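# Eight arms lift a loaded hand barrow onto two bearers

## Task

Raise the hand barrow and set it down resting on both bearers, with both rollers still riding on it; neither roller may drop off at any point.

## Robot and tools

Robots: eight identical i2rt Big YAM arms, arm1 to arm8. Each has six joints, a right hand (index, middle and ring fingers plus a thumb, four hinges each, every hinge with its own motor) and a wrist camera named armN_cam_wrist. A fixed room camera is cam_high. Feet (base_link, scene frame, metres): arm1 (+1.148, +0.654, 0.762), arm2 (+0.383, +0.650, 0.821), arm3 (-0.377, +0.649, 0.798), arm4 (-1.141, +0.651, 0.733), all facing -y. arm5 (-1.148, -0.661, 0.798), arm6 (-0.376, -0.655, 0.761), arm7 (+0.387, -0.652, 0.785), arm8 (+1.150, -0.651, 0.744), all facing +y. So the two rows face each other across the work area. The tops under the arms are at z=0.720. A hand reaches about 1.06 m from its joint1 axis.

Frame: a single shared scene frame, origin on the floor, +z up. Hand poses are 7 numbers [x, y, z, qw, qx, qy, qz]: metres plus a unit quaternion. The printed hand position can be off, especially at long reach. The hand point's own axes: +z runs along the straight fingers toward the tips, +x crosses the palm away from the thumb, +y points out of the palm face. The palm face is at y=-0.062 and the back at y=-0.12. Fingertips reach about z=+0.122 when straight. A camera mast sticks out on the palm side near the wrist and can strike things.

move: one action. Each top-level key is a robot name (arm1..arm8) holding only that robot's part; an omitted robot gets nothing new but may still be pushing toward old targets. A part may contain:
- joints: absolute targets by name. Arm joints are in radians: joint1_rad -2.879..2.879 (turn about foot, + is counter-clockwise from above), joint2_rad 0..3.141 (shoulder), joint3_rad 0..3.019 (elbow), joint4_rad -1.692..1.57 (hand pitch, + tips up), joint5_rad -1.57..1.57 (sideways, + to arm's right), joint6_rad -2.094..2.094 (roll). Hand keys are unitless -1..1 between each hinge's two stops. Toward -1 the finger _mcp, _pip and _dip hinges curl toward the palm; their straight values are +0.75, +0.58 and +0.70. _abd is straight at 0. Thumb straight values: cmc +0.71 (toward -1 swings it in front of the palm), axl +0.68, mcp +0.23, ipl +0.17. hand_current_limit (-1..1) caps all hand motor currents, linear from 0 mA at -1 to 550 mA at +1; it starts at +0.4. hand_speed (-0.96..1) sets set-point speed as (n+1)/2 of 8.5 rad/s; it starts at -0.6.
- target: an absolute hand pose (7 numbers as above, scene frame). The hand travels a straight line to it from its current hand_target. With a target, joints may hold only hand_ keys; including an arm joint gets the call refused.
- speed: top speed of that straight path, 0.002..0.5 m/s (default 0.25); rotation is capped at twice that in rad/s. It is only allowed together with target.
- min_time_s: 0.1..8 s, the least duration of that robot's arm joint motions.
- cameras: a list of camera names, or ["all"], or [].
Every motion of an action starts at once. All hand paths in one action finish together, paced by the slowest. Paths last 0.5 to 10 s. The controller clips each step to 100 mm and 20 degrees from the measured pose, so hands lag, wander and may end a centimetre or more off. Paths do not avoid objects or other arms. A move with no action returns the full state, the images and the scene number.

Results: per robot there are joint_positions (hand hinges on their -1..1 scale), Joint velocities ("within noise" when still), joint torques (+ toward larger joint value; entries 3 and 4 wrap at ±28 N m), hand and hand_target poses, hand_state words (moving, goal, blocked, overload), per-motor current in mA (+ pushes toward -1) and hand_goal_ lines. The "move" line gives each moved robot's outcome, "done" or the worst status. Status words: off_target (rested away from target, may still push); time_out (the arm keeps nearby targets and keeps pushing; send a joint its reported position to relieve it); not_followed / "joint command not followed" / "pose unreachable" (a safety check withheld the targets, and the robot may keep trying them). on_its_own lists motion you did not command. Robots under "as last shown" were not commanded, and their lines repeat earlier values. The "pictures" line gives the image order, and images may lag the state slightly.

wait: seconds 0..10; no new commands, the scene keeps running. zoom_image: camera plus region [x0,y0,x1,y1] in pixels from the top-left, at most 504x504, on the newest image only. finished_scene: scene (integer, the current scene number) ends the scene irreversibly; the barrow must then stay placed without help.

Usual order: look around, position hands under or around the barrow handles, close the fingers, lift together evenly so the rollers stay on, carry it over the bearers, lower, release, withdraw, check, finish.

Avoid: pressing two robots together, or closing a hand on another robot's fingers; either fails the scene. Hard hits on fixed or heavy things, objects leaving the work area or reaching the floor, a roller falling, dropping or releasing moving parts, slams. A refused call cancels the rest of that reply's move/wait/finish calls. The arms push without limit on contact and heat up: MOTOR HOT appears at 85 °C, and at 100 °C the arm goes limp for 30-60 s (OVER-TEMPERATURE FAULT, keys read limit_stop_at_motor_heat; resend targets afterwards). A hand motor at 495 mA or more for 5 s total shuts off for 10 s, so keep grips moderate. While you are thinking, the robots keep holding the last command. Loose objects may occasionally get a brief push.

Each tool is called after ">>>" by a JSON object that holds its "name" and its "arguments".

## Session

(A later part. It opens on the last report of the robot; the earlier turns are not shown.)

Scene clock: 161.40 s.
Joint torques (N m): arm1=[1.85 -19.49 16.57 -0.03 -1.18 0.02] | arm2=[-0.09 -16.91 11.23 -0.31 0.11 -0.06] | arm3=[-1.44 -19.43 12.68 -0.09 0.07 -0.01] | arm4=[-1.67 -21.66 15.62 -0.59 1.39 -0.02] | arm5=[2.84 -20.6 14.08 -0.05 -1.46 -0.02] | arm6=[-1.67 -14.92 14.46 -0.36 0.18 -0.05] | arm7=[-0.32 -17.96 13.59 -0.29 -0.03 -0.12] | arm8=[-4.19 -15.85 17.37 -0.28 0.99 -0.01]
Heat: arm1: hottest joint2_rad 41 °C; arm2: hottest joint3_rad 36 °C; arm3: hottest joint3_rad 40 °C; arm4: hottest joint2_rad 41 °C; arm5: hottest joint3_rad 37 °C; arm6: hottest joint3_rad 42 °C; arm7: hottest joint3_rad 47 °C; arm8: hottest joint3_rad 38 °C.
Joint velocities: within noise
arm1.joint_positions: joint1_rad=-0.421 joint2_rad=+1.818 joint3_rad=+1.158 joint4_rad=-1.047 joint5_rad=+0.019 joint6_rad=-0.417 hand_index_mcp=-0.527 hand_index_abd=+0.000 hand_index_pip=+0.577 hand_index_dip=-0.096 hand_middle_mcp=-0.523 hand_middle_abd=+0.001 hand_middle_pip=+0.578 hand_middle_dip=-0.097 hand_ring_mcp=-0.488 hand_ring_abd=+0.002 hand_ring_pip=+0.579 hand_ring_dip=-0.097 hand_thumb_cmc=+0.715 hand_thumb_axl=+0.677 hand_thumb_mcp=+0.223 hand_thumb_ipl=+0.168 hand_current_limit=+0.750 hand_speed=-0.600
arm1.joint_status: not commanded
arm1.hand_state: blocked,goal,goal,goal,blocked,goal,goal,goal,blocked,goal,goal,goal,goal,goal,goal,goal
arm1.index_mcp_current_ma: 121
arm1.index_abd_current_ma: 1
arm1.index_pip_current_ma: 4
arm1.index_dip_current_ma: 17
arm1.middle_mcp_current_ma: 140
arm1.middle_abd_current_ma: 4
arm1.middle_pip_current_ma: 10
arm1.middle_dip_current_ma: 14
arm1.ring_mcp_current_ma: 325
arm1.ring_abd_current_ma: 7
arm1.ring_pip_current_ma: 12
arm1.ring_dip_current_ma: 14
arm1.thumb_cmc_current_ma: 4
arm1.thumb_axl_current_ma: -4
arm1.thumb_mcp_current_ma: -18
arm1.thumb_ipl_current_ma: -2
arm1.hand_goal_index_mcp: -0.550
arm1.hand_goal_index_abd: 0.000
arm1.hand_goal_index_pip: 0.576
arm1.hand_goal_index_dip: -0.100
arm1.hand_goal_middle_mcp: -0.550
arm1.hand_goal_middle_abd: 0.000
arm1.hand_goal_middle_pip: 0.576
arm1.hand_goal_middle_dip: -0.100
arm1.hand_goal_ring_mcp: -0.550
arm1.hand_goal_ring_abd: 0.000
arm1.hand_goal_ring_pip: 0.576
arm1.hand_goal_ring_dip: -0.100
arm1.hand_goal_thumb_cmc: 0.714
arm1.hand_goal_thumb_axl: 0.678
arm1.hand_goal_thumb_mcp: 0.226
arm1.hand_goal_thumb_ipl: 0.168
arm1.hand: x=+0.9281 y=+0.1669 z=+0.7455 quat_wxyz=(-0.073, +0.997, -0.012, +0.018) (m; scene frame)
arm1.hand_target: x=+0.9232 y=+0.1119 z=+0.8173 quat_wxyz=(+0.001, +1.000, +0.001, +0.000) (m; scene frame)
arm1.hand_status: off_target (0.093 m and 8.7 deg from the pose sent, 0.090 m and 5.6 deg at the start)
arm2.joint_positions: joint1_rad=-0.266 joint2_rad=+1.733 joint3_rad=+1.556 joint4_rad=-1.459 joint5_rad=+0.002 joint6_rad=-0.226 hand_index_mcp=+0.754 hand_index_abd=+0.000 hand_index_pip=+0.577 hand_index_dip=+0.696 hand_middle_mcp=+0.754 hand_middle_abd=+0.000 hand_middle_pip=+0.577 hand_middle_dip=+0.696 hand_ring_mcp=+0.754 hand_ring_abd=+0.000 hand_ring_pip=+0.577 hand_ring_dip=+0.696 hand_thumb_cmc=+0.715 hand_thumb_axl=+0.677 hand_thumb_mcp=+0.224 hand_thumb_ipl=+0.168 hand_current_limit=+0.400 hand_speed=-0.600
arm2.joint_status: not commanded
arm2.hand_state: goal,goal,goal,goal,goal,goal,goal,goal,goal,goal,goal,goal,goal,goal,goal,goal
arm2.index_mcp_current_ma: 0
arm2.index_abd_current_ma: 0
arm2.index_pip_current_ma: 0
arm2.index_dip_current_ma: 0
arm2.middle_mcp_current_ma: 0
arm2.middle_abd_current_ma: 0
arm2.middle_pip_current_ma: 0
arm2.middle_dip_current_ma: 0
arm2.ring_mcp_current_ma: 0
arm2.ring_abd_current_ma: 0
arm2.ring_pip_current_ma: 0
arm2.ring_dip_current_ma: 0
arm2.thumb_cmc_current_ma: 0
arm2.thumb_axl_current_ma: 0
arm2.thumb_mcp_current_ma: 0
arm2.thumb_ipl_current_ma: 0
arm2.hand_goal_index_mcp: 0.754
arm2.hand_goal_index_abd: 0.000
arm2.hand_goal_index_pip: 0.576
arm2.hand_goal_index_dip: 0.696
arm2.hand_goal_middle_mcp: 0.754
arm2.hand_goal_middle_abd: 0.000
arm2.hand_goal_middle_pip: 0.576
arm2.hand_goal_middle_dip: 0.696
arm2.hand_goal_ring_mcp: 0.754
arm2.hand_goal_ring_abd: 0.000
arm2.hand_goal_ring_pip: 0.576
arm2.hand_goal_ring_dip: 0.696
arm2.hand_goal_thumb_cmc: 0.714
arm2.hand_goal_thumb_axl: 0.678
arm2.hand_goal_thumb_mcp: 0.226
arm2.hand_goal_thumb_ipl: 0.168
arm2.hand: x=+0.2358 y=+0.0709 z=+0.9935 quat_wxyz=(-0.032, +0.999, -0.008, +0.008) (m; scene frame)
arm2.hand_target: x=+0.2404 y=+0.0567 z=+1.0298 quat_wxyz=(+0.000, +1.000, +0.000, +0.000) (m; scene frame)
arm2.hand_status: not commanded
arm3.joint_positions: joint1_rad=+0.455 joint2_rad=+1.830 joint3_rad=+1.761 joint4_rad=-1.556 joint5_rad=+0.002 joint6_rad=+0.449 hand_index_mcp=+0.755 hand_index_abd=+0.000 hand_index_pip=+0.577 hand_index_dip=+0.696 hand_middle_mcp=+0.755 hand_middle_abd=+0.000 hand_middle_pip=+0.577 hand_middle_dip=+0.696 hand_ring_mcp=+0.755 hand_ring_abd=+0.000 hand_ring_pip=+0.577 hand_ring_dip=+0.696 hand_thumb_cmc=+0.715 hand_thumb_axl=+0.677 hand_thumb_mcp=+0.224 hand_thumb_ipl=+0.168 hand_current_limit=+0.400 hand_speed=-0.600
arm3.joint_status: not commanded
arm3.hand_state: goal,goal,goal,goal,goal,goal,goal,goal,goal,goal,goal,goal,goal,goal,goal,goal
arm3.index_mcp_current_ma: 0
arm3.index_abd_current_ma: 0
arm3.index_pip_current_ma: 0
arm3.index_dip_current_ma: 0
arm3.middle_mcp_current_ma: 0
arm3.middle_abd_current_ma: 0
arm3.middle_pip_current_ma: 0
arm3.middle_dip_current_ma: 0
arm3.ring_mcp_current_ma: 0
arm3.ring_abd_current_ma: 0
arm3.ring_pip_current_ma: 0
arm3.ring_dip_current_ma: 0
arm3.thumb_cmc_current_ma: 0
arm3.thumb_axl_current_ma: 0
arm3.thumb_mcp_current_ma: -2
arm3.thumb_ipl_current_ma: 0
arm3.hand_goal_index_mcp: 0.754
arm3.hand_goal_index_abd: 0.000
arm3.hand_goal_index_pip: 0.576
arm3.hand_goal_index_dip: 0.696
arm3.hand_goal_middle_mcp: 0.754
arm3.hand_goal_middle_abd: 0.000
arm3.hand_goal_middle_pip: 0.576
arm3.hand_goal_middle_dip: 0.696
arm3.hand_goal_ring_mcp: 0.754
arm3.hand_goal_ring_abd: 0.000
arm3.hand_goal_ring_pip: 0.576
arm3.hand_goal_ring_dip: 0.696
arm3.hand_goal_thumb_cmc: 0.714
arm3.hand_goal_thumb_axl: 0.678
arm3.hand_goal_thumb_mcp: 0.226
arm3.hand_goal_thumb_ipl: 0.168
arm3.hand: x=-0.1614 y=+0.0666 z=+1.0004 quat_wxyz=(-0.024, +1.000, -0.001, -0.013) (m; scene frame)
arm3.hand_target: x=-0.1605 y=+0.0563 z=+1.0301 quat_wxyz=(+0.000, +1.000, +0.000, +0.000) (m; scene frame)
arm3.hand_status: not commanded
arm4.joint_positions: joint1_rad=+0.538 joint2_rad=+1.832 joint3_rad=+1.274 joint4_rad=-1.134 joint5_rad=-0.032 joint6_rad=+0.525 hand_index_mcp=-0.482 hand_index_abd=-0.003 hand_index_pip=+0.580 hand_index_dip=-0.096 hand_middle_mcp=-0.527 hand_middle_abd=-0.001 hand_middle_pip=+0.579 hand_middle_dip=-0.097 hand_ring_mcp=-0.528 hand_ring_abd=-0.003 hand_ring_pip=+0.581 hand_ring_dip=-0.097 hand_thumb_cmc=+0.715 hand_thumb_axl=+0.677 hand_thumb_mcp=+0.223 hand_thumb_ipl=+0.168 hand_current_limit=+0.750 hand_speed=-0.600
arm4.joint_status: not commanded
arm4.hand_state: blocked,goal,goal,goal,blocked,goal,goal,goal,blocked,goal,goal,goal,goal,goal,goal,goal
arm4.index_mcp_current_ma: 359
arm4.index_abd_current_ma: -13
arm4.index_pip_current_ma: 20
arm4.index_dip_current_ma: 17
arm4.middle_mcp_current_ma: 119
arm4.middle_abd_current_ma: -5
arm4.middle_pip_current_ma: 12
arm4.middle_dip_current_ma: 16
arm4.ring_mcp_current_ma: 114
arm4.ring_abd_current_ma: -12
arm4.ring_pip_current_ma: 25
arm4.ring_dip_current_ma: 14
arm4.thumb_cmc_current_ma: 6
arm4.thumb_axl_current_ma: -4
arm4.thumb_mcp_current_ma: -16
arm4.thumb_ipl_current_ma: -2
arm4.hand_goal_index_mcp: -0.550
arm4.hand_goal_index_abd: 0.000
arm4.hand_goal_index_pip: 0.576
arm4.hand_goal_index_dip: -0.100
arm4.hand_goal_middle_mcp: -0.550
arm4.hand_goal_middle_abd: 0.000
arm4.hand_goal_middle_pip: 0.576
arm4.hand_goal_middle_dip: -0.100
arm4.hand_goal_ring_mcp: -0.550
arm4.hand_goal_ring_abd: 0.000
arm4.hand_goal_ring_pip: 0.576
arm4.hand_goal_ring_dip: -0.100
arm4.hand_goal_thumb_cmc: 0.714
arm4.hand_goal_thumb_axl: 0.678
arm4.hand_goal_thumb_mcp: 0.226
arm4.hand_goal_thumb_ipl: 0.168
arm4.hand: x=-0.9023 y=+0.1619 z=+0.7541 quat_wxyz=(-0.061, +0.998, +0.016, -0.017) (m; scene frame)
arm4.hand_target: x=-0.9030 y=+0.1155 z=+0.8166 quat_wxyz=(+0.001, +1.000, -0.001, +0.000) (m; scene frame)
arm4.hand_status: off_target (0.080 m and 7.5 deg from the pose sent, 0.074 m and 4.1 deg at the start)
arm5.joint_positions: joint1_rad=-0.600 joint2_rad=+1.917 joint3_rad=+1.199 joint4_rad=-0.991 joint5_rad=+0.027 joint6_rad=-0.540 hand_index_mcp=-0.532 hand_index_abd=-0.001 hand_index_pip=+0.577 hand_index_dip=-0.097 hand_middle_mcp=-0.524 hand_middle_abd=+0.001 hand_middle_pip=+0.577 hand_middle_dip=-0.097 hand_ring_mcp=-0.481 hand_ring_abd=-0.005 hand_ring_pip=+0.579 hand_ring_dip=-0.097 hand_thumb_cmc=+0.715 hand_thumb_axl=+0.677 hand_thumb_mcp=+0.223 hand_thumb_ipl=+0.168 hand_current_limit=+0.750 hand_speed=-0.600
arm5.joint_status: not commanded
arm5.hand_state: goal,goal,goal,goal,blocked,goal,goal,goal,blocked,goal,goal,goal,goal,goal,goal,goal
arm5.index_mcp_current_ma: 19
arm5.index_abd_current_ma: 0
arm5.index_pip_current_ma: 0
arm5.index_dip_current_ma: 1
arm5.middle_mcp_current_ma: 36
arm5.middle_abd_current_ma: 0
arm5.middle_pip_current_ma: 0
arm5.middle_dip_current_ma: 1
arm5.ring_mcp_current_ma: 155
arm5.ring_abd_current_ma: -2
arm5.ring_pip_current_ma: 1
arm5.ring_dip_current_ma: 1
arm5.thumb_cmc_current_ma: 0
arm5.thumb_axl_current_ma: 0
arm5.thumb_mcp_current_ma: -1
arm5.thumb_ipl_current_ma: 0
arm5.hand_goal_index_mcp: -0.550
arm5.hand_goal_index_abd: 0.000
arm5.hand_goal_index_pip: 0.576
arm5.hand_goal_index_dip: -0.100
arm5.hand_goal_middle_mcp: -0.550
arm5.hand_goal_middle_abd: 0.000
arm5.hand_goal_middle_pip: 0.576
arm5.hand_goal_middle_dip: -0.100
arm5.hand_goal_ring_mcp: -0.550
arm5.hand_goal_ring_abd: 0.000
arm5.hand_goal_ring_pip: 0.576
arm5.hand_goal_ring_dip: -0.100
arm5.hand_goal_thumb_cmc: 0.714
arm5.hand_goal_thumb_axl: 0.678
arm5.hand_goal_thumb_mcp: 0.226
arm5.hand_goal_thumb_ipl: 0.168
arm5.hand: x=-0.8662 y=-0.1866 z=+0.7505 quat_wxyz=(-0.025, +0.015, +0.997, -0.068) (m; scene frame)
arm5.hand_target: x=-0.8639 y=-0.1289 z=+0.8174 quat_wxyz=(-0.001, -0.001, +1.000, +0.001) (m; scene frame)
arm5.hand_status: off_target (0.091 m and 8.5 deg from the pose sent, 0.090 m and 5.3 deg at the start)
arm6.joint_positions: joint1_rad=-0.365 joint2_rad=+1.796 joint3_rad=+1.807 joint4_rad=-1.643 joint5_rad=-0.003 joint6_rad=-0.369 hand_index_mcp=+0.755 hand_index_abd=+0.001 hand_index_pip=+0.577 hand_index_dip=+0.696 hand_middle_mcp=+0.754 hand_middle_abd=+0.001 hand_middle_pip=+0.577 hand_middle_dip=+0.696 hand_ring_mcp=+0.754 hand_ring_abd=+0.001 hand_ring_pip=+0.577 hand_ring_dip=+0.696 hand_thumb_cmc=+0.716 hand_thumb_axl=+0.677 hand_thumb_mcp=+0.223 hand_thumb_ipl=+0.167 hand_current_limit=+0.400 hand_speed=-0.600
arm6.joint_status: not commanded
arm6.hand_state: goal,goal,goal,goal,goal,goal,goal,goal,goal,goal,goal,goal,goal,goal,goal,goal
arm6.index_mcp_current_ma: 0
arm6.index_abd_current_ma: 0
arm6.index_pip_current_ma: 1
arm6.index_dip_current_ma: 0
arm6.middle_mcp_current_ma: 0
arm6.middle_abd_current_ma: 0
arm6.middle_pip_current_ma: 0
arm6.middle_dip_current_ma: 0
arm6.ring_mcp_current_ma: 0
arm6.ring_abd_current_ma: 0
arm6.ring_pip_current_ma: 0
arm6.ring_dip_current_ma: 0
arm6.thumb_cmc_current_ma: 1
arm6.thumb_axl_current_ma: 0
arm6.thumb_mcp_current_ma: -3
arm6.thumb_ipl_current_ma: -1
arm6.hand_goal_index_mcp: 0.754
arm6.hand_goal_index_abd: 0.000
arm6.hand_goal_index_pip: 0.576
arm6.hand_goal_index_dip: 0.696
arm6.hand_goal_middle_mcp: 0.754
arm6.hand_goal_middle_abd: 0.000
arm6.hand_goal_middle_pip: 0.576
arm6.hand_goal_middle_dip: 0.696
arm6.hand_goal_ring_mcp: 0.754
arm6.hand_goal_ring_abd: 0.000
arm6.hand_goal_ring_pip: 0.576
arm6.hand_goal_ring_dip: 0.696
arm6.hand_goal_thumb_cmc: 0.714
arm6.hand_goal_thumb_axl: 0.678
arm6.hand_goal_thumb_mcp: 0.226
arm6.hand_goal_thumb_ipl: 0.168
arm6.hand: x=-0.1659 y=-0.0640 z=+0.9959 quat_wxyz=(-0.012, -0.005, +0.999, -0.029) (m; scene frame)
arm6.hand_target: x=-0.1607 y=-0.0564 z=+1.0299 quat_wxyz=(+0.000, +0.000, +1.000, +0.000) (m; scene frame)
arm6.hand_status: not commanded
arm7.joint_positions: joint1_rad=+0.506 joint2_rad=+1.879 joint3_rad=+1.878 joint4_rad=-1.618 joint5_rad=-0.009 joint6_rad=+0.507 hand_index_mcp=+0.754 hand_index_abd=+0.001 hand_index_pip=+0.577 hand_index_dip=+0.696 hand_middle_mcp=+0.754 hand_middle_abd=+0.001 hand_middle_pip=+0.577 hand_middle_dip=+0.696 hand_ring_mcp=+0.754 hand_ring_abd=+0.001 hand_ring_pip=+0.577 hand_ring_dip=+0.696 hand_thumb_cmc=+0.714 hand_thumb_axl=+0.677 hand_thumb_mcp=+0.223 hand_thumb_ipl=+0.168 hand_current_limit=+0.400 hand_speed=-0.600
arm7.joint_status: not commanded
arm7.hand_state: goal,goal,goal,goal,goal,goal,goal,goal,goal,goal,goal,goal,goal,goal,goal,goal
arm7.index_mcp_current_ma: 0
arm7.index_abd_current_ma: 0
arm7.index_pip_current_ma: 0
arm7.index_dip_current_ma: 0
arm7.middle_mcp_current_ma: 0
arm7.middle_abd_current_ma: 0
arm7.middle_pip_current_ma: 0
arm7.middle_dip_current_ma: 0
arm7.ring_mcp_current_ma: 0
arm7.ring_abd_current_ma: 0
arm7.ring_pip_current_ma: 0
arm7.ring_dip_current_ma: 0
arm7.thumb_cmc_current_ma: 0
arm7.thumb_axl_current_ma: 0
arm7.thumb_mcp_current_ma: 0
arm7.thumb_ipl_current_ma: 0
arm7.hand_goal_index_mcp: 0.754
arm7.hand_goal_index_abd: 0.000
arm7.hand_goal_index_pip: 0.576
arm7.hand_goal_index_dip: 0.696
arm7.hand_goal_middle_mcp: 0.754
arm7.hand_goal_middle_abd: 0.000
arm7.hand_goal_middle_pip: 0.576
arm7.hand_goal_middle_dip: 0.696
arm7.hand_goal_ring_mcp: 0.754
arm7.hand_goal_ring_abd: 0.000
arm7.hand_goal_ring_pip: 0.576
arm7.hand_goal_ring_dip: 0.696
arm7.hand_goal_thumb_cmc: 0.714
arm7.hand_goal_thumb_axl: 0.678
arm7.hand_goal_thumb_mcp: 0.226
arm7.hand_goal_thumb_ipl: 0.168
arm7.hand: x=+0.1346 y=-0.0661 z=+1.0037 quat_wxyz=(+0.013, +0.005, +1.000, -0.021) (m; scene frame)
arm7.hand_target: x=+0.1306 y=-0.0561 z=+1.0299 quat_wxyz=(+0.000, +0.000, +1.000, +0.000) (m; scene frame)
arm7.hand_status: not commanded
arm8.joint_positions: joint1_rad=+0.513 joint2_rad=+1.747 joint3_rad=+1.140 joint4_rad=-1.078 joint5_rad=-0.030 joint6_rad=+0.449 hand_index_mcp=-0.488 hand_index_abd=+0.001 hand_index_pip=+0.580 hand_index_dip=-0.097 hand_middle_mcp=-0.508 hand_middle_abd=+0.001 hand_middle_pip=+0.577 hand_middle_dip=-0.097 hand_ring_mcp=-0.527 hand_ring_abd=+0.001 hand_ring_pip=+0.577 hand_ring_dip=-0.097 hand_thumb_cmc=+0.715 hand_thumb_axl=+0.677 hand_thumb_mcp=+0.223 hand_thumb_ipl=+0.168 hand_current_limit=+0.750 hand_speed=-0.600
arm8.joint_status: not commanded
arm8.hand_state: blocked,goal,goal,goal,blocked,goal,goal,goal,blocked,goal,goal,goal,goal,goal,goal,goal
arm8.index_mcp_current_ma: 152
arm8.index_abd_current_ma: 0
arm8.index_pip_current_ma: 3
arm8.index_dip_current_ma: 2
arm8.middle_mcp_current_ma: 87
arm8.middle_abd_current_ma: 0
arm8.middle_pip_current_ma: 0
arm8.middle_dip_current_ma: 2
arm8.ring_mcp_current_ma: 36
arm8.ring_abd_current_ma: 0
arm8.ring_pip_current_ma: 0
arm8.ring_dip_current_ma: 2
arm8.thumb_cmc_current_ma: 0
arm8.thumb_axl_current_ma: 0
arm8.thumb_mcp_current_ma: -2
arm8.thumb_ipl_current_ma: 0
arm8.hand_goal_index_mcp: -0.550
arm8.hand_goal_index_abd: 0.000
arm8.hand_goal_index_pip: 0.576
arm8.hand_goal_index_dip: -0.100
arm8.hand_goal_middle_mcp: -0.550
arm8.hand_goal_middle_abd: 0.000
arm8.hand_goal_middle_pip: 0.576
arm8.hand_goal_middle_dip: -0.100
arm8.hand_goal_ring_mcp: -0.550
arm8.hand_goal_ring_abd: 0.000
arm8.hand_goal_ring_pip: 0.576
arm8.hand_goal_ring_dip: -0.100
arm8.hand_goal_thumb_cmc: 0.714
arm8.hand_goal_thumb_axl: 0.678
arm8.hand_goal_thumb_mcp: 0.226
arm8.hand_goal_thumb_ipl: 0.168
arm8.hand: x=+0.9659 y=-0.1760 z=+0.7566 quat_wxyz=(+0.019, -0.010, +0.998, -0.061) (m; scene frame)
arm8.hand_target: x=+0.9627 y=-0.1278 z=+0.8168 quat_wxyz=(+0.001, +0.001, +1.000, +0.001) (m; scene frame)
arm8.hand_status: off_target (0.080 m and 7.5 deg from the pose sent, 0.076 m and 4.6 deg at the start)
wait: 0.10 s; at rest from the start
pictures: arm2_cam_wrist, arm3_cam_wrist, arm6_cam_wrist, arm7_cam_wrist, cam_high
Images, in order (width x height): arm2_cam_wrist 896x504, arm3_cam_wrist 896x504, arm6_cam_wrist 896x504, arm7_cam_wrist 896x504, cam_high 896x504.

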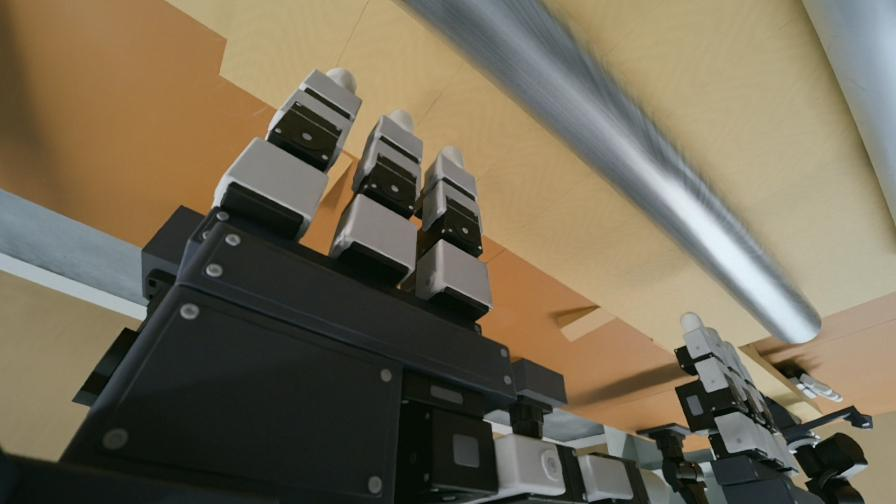

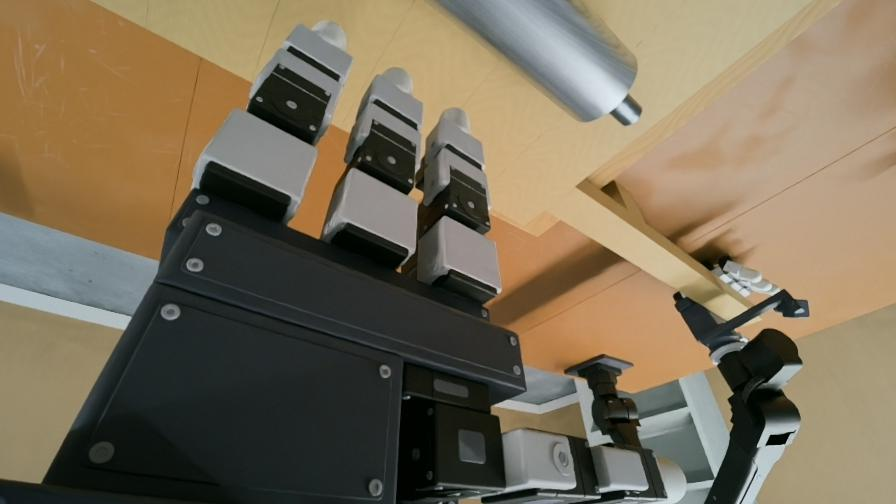

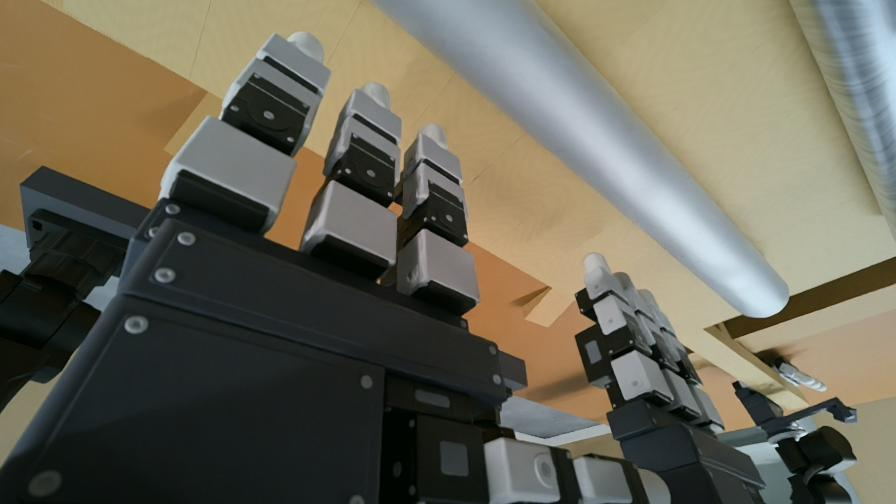

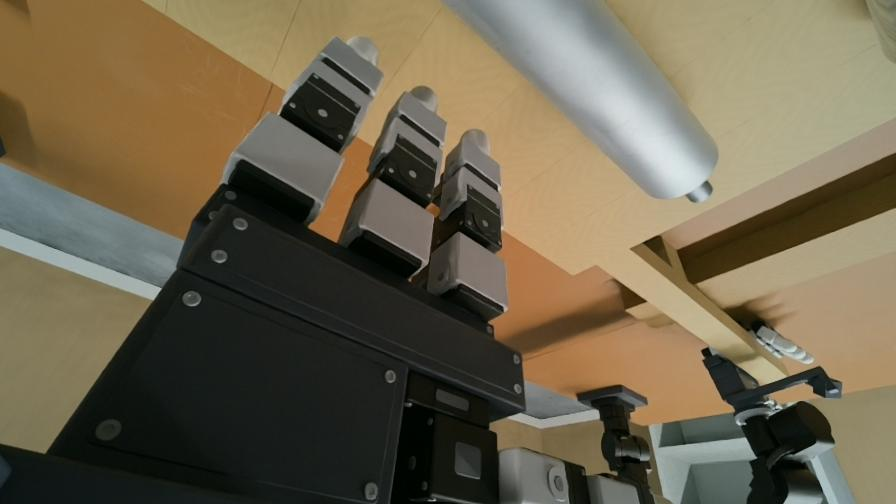

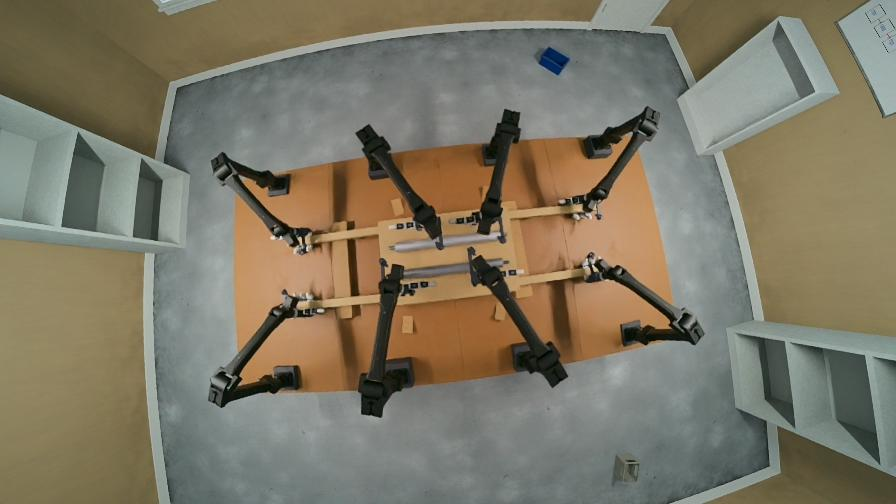

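>>> {"name": "move", "arguments": {"arm1": {"target": [0.92, 0.118, 0.855, 0.03, 0.9995, 0, 0], "speed": 0.06}, "arm8": {"target": [0.96, -0.132, 0.855, 0, 0, 0.9995, 0.03], "speed": 0.06}, "arm4": {"target": [-0.90, 0.122, 0.855, 0.03, 0.9995, 0, 0], "speed": 0.06}, "arm5": {"target": [-0.86, -0.135, 0.855, 0, 0, 0.9995, 0.03], "speed": 0.06}, "cameras": ["arm2_cam_wrist", "arm7_cam_wrist", "arm1_cam_wrist", "arm5_cam_wrist", "cam_high"]}}

Scene clock: 164.93 s.
Joint torques (N m): arm1=[0.15 -24.06 12.63 0.27 -1.36 -0.15] | arm2=[-0.03 -16.79 11.22 -0.31 0.11 -0.06] | arm3=[-1.44 -19.43 12.52 -0.09 0.07 -0.03] | arm4=[-0.21 -28.57 11.93 -0.13 1.85 0.09] | arm5=[1.03 -25.52 10.5 0.2 -2.17 -0.29] | arm6=[-1.73 -14.92 14.45 -0.36 0.18 -0.06] | arm7=[-0.32 -17.9 13.57 -0.29 -0.03 -0.11] | arm8=[-3.02 -20.19 15.51 -0.32 1.41 0.19]
Heat: arm1: hottest joint2_rad 42 °C; arm2: hottest joint3_rad 36 °C; arm3: hottest joint3_rad 41 °C; arm4: hottest joint2_rad 41 °C; arm5: hottest joint3_rad 37 °C; arm6: hottest joint3_rad 42 °C; arm7: hottest joint3_rad 48 °C; arm8: hottest joint3_rad 39 °C.
move: arm1 off_target; arm4 off_target; arm5 off_target; arm8 off_target
Joint velocities: within noise
arm1.joint_positions: joint1_rad=-0.429 joint2_rad=+1.793 joint3_rad=+1.145 joint4_rad=-1.027 joint5_rad=+0.000 joint6_rad=-0.425 hand_index_mcp=-0.527 hand_index_abd=+0.000 hand_index_pip=+0.577 hand_index_dip=-0.096 hand_middle_mcp=-0.526 hand_middle_abd=+0.001 hand_middle_pip=+0.578 hand_middle_dip=-0.097 hand_ring_mcp=-0.488 hand_ring_abd=+0.001 hand_ring_pip=+0.579 hand_ring_dip=-0.097 hand_thumb_cmc=+0.715 hand_thumb_axl=+0.677 hand_thumb_mcp=+0.223 hand_thumb_ipl=+0.168 hand_current_limit=+0.750 hand_speed=-0.600
arm1.joint_status: not commanded
arm1.hand_state: blocked,goal,goal,goal,blocked,goal,goal,goal,blocked,goal,goal,goal,goal,goal,goal,goal
arm1.index_mcp_current_ma: 121
arm1.index_abd_current_ma: 1
arm1.index_pip_current_ma: 4
arm1.index_dip_current_ma: 17
arm1.middle_mcp_current_ma: 127
arm1.middle_abd_current_ma: 4
arm1.middle_pip_current_ma: 10
arm1.middle_dip_current_ma: 14
arm1.ring_mcp_current_ma: 325
arm1.ring_abd_current_ma: 5
arm1.ring_pip_current_ma: 12
arm1.ring_dip_current_ma: 14
arm1.thumb_cmc_current_ma: 4
arm1.thumb_axl_current_ma: -4
arm1.thumb_mcp_current_ma: -18
arm1.thumb_ipl_current_ma: -2
arm1.hand_goal_index_mcp: -0.550
arm1.hand_goal_index_abd: 0.000
arm1.hand_goal_index_pip: 0.576
arm1.hand_goal_index_dip: -0.100
arm1.hand_goal_middle_mcp: -0.550
arm1.hand_goal_middle_abd: 0.000
arm1.hand_goal_middle_pip: 0.576
arm1.hand_goal_middle_dip: -0.100
arm1.hand_goal_ring_mcp: -0.550
arm1.hand_goal_ring_abd: 0.000
arm1.hand_goal_ring_pip: 0.576
arm1.hand_goal_ring_dip: -0.100
arm1.hand_goal_thumb_cmc: 0.714
arm1.hand_goal_thumb_axl: 0.678
arm1.hand_goal_thumb_mcp: 0.226
arm1.hand_goal_thumb_ipl: 0.168
arm1.hand: x=+0.9272 y=+0.1647 z=+0.7553 quat_wxyz=(-0.054, +0.998, -0.012, +0.021) (m; scene frame)
arm1.hand_target: x=+0.9225 y=+0.1274 z=+0.8432 quat_wxyz=(+0.030, +1.000, +0.001, -0.001) (m; scene frame)
arm1.hand_status: off_target (0.110 m and 10.0 deg from the pose sent, 0.120 m and 12.0 deg at the start; pose on its path clipped on 33 of 40 steps)
arm2, arm3, arm6, arm7: as last shown
arm4.joint_positions: joint1_rad=+0.543 joint2_rad=+1.829 joint3_rad=+1.274 joint4_rad=-1.134 joint5_rad=-0.015 joint6_rad=+0.538 hand_index_mcp=-0.479 hand_index_abd=-0.002 hand_index_pip=+0.580 hand_index_dip=-0.096 hand_middle_mcp=-0.527 hand_middle_abd=-0.001 hand_middle_pip=+0.579 hand_middle_dip=-0.097 hand_ring_mcp=-0.528 hand_ring_abd=-0.003 hand_ring_pip=+0.581 hand_ring_dip=-0.097 hand_thumb_cmc=+0.715 hand_thumb_axl=+0.677 hand_thumb_mcp=+0.223 hand_thumb_ipl=+0.168 hand_current_limit=+0.750 hand_speed=-0.600
arm4.joint_status: not commanded
arm4.hand_state: blocked,goal,goal,goal,blocked,goal,goal,goal,blocked,goal,goal,goal,goal,goal,goal,goal
arm4.index_mcp_current_ma: 376
arm4.index_abd_current_ma: -8
arm4.index_pip_current_ma: 20
arm4.index_dip_current_ma: 17
arm4.middle_mcp_current_ma: 119
arm4.middle_abd_current_ma: -5
arm4.middle_pip_current_ma: 12
arm4.middle_dip_current_ma: 16
arm4.ring_mcp_current_ma: 114
arm4.ring_abd_current_ma: -12
arm4.ring_pip_current_ma: 25
arm4.ring_dip_current_ma: 14
arm4.thumb_cmc_current_ma: 6
arm4.thumb_axl_current_ma: -4
arm4.thumb_mcp_current_ma: -16
arm4.thumb_ipl_current_ma: -2
arm4.hand_goal_index_mcp: -0.550
arm4.hand_goal_index_abd: 0.000
arm4.hand_goal_index_pip: 0.576
arm4.hand_goal_index_dip: -0.100
arm4.hand_goal_middle_mcp: -0.550
arm4.hand_goal_middle_abd: 0.000
arm4.hand_goal_middle_pip: 0.576
arm4.hand_goal_middle_dip: -0.100
arm4.hand_goal_ring_mcp: -0.550
arm4.hand_goal_ring_abd: 0.000
arm4.hand_goal_ring_pip: 0.576
arm4.hand_goal_ring_dip: -0.100
arm4.hand_goal_thumb_cmc: 0.714
arm4.hand_goal_thumb_axl: 0.678
arm4.hand_goal_thumb_mcp: 0.226
arm4.hand_goal_thumb_ipl: 0.168
arm4.hand: x=-0.9035 y=+0.1613 z=+0.7563 quat_wxyz=(-0.055, +0.998, +0.013, -0.025) (m; scene frame)
arm4.hand_target: x=-0.9026 y=+0.1295 z=+0.8462 quat_wxyz=(+0.030, +1.000, -0.002, +0.000) (m; scene frame)
arm4.hand_status: off_target (0.106 m and 10.2 deg from the pose sent, 0.109 m and 10.8 deg at the start; pose on its path clipped on 25 of 40 steps)
arm5.joint_positions: joint1_rad=-0.603 joint2_rad=+1.895 joint3_rad=+1.182 joint4_rad=-0.969 joint5_rad=+0.014 joint6_rad=-0.541 hand_index_mcp=-0.532 hand_index_abd=-0.001 hand_index_pip=+0.577 hand_index_dip=-0.097 hand_middle_mcp=-0.524 hand_middle_abd=+0.001 hand_middle_pip=+0.577 hand_middle_dip=-0.097 hand_ring_mcp=-0.478 hand_ring_abd=-0.009 hand_ring_pip=+0.579 hand_ring_dip=-0.097 hand_thumb_cmc=+0.715 hand_thumb_axl=+0.677 hand_thumb_mcp=+0.223 hand_thumb_ipl=+0.168 hand_current_limit=+0.750 hand_speed=-0.600
arm5.joint_status: not commanded
arm5.hand_state: goal,goal,goal,goal,blocked,goal,goal,goal,blocked,goal,goal,goal,goal,goal,goal,goal
arm5.index_mcp_current_ma: 19
arm5.index_abd_current_ma: 0
arm5.index_pip_current_ma: 0
arm5.index_dip_current_ma: 1
arm5.middle_mcp_current_ma: 35
arm5.middle_abd_current_ma: 0
arm5.middle_pip_current_ma: 0
arm5.middle_dip_current_ma: 1
arm5.ring_mcp_current_ma: 167
arm5.ring_abd_current_ma: -5
arm5.ring_pip_current_ma: 1
arm5.ring_dip_current_ma: 1
arm5.thumb_cmc_current_ma: 0
arm5.thumb_axl_current_ma: 0
arm5.thumb_mcp_current_ma: -1
arm5.thumb_ipl_current_ma: 0
arm5.hand_goal_index_mcp: -0.550
arm5.hand_goal_index_abd: 0.000
arm5.hand_goal_index_pip: 0.576
arm5.hand_goal_index_dip: -0.100
arm5.hand_goal_middle_mcp: -0.550
arm5.hand_goal_middle_abd: 0.000
arm5.hand_goal_middle_pip: 0.576
arm5.hand_goal_middle_dip: -0.100
arm5.hand_goal_ring_mcp: -0.550
arm5.hand_goal_ring_abd: 0.000
arm5.hand_goal_ring_pip: 0.576
arm5.hand_goal_ring_dip: -0.100
arm5.hand_goal_thumb_cmc: 0.714
arm5.hand_goal_thumb_axl: 0.678
arm5.hand_goal_thumb_mcp: 0.226
arm5.hand_goal_thumb_ipl: 0.168
arm5.hand: x=-0.8664 y=-0.1853 z=+0.7579 quat_wxyz=(-0.024, +0.016, +0.998, -0.053) (m; scene frame)
arm5.hand_target: x=-0.8626 y=-0.1440 z=+0.8441 quat_wxyz=(+0.000, -0.002, +1.000, +0.030) (m; scene frame)
arm5.hand_status: off_target (0.110 m and 10.1 deg from the pose sent, 0.117 m and 11.7 deg at the start; pose on its path clipped on 31 of 40 steps)
arm8.joint_positions: joint1_rad=+0.517 joint2_rad=+1.720 joint3_rad=+1.140 joint4_rad=-1.087 joint5_rad=-0.016 joint6_rad=+0.451 hand_index_mcp=-0.483 hand_index_abd=+0.006 hand_index_pip=+0.580 hand_index_dip=-0.097 hand_middle_mcp=-0.506 hand_middle_abd=+0.001 hand_middle_pip=+0.577 hand_middle_dip=-0.097 hand_ring_mcp=-0.528 hand_ring_abd=+0.001 hand_ring_pip=+0.577 hand_ring_dip=-0.097 hand_thumb_cmc=+0.715 hand_thumb_axl=+0.677 hand_thumb_mcp=+0.223 hand_thumb_ipl=+0.168 hand_current_limit=+0.750 hand_speed=-0.600
arm8.joint_status: not commanded
arm8.hand_state: blocked,goal,goal,goal,blocked,goal,goal,goal,blocked,goal,goal,goal,goal,goal,goal,goal
arm8.index_mcp_current_ma: 173
arm8.index_abd_current_ma: 4
arm8.index_pip_current_ma: 3
arm8.index_dip_current_ma: 2
arm8.middle_mcp_current_ma: 94
arm8.middle_abd_current_ma: 0
arm8.middle_pip_current_ma: 0
arm8.middle_dip_current_ma: 2
arm8.ring_mcp_current_ma: 34
arm8.ring_abd_current_ma: 0
arm8.ring_pip_current_ma: 0
arm8.ring_dip_current_ma: 2
arm8.thumb_cmc_current_ma: 0
arm8.thumb_axl_current_ma: 0
arm8.thumb_mcp_current_ma: -2
arm8.thumb_ipl_current_ma: 0
arm8.hand_goal_index_mcp: -0.550
arm8.hand_goal_index_abd: 0.000
arm8.hand_goal_index_pip: 0.576
arm8.hand_goal_index_dip: -0.100
arm8.hand_goal_middle_mcp: -0.550
arm8.hand_goal_middle_abd: 0.000
arm8.hand_goal_middle_pip: 0.576
arm8.hand_goal_middle_dip: -0.100
arm8.hand_goal_ring_mcp: -0.550
arm8.hand_goal_ring_abd: 0.000
arm8.hand_goal_ring_pip: 0.576
arm8.hand_goal_ring_dip: -0.100
arm8.hand_goal_thumb_cmc: 0.714
arm8.hand_goal_thumb_axl: 0.678
arm8.hand_goal_thumb_mcp: 0.226
arm8.hand_goal_thumb_ipl: 0.168
arm8.hand: x=+0.9656 y=-0.1750 z=+0.7703 quat_wxyz=(+0.021, -0.012, +0.998, -0.050) (m; scene frame)
arm8.hand_target: x=+0.9624 y=-0.1378 z=+0.8534 quat_wxyz=(+0.000, +0.001, +1.000, +0.030) (m; scene frame)
arm8.hand_status: off_target (0.095 m and 9.6 deg from the pose sent, 0.108 m and 10.8 deg at the start; pose on its path clipped on 9 of 40 steps)
pictures: arm1_cam_wrist, arm2_cam_wrist, arm5_cam_wrist, arm7_cam_wrist, cam_high
Images, in order (width x height): arm1_cam_wrist 896x504, arm2_cam_wrist 896x504, arm5_cam_wrist 896x504, arm7_cam_wrist 896x504, cam_high 896x504.

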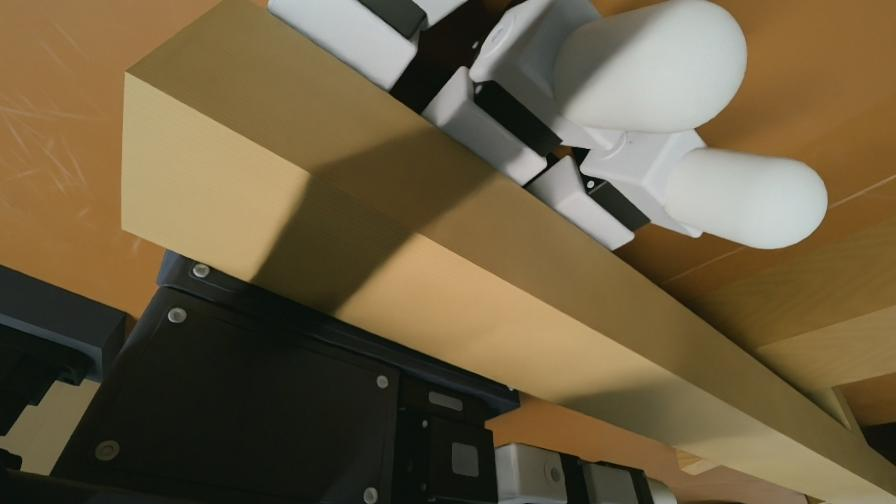

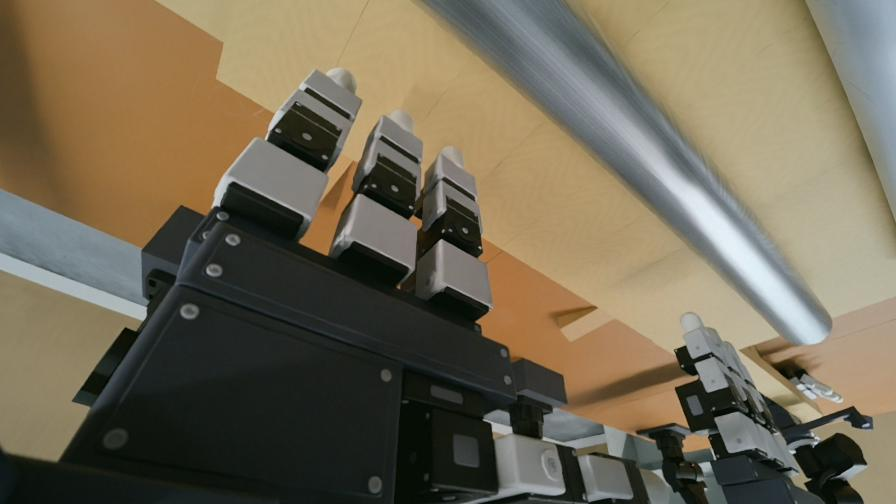

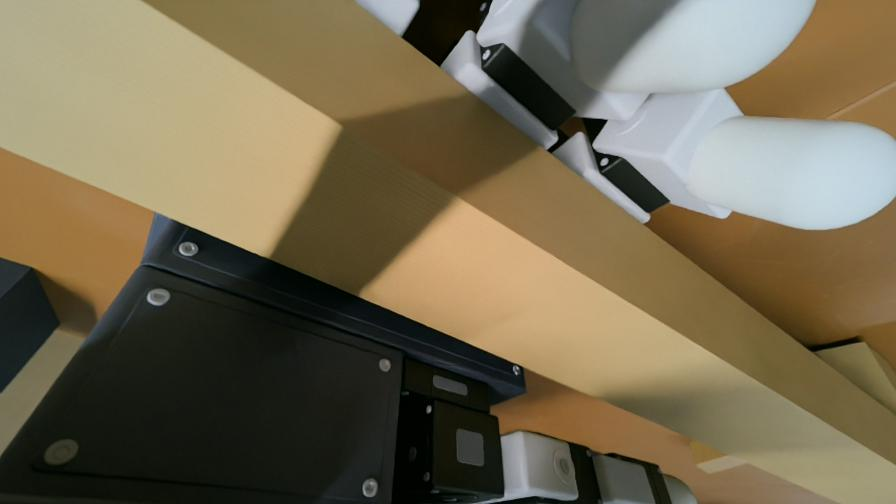

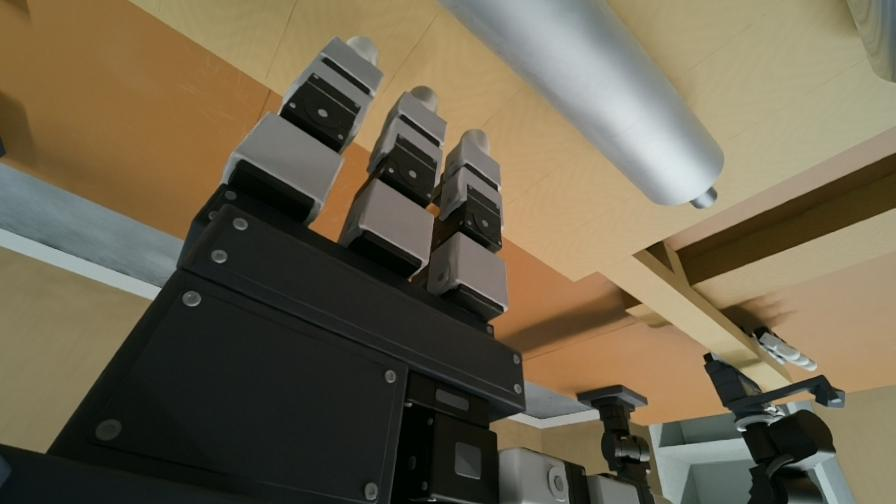

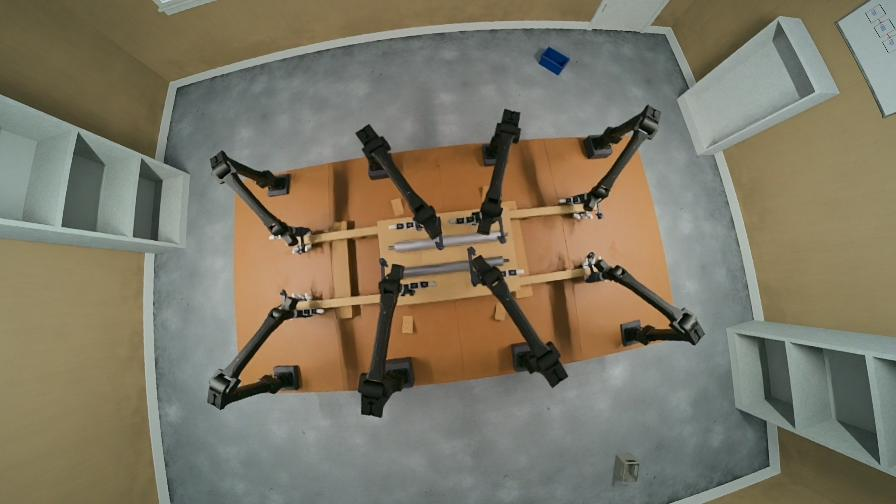

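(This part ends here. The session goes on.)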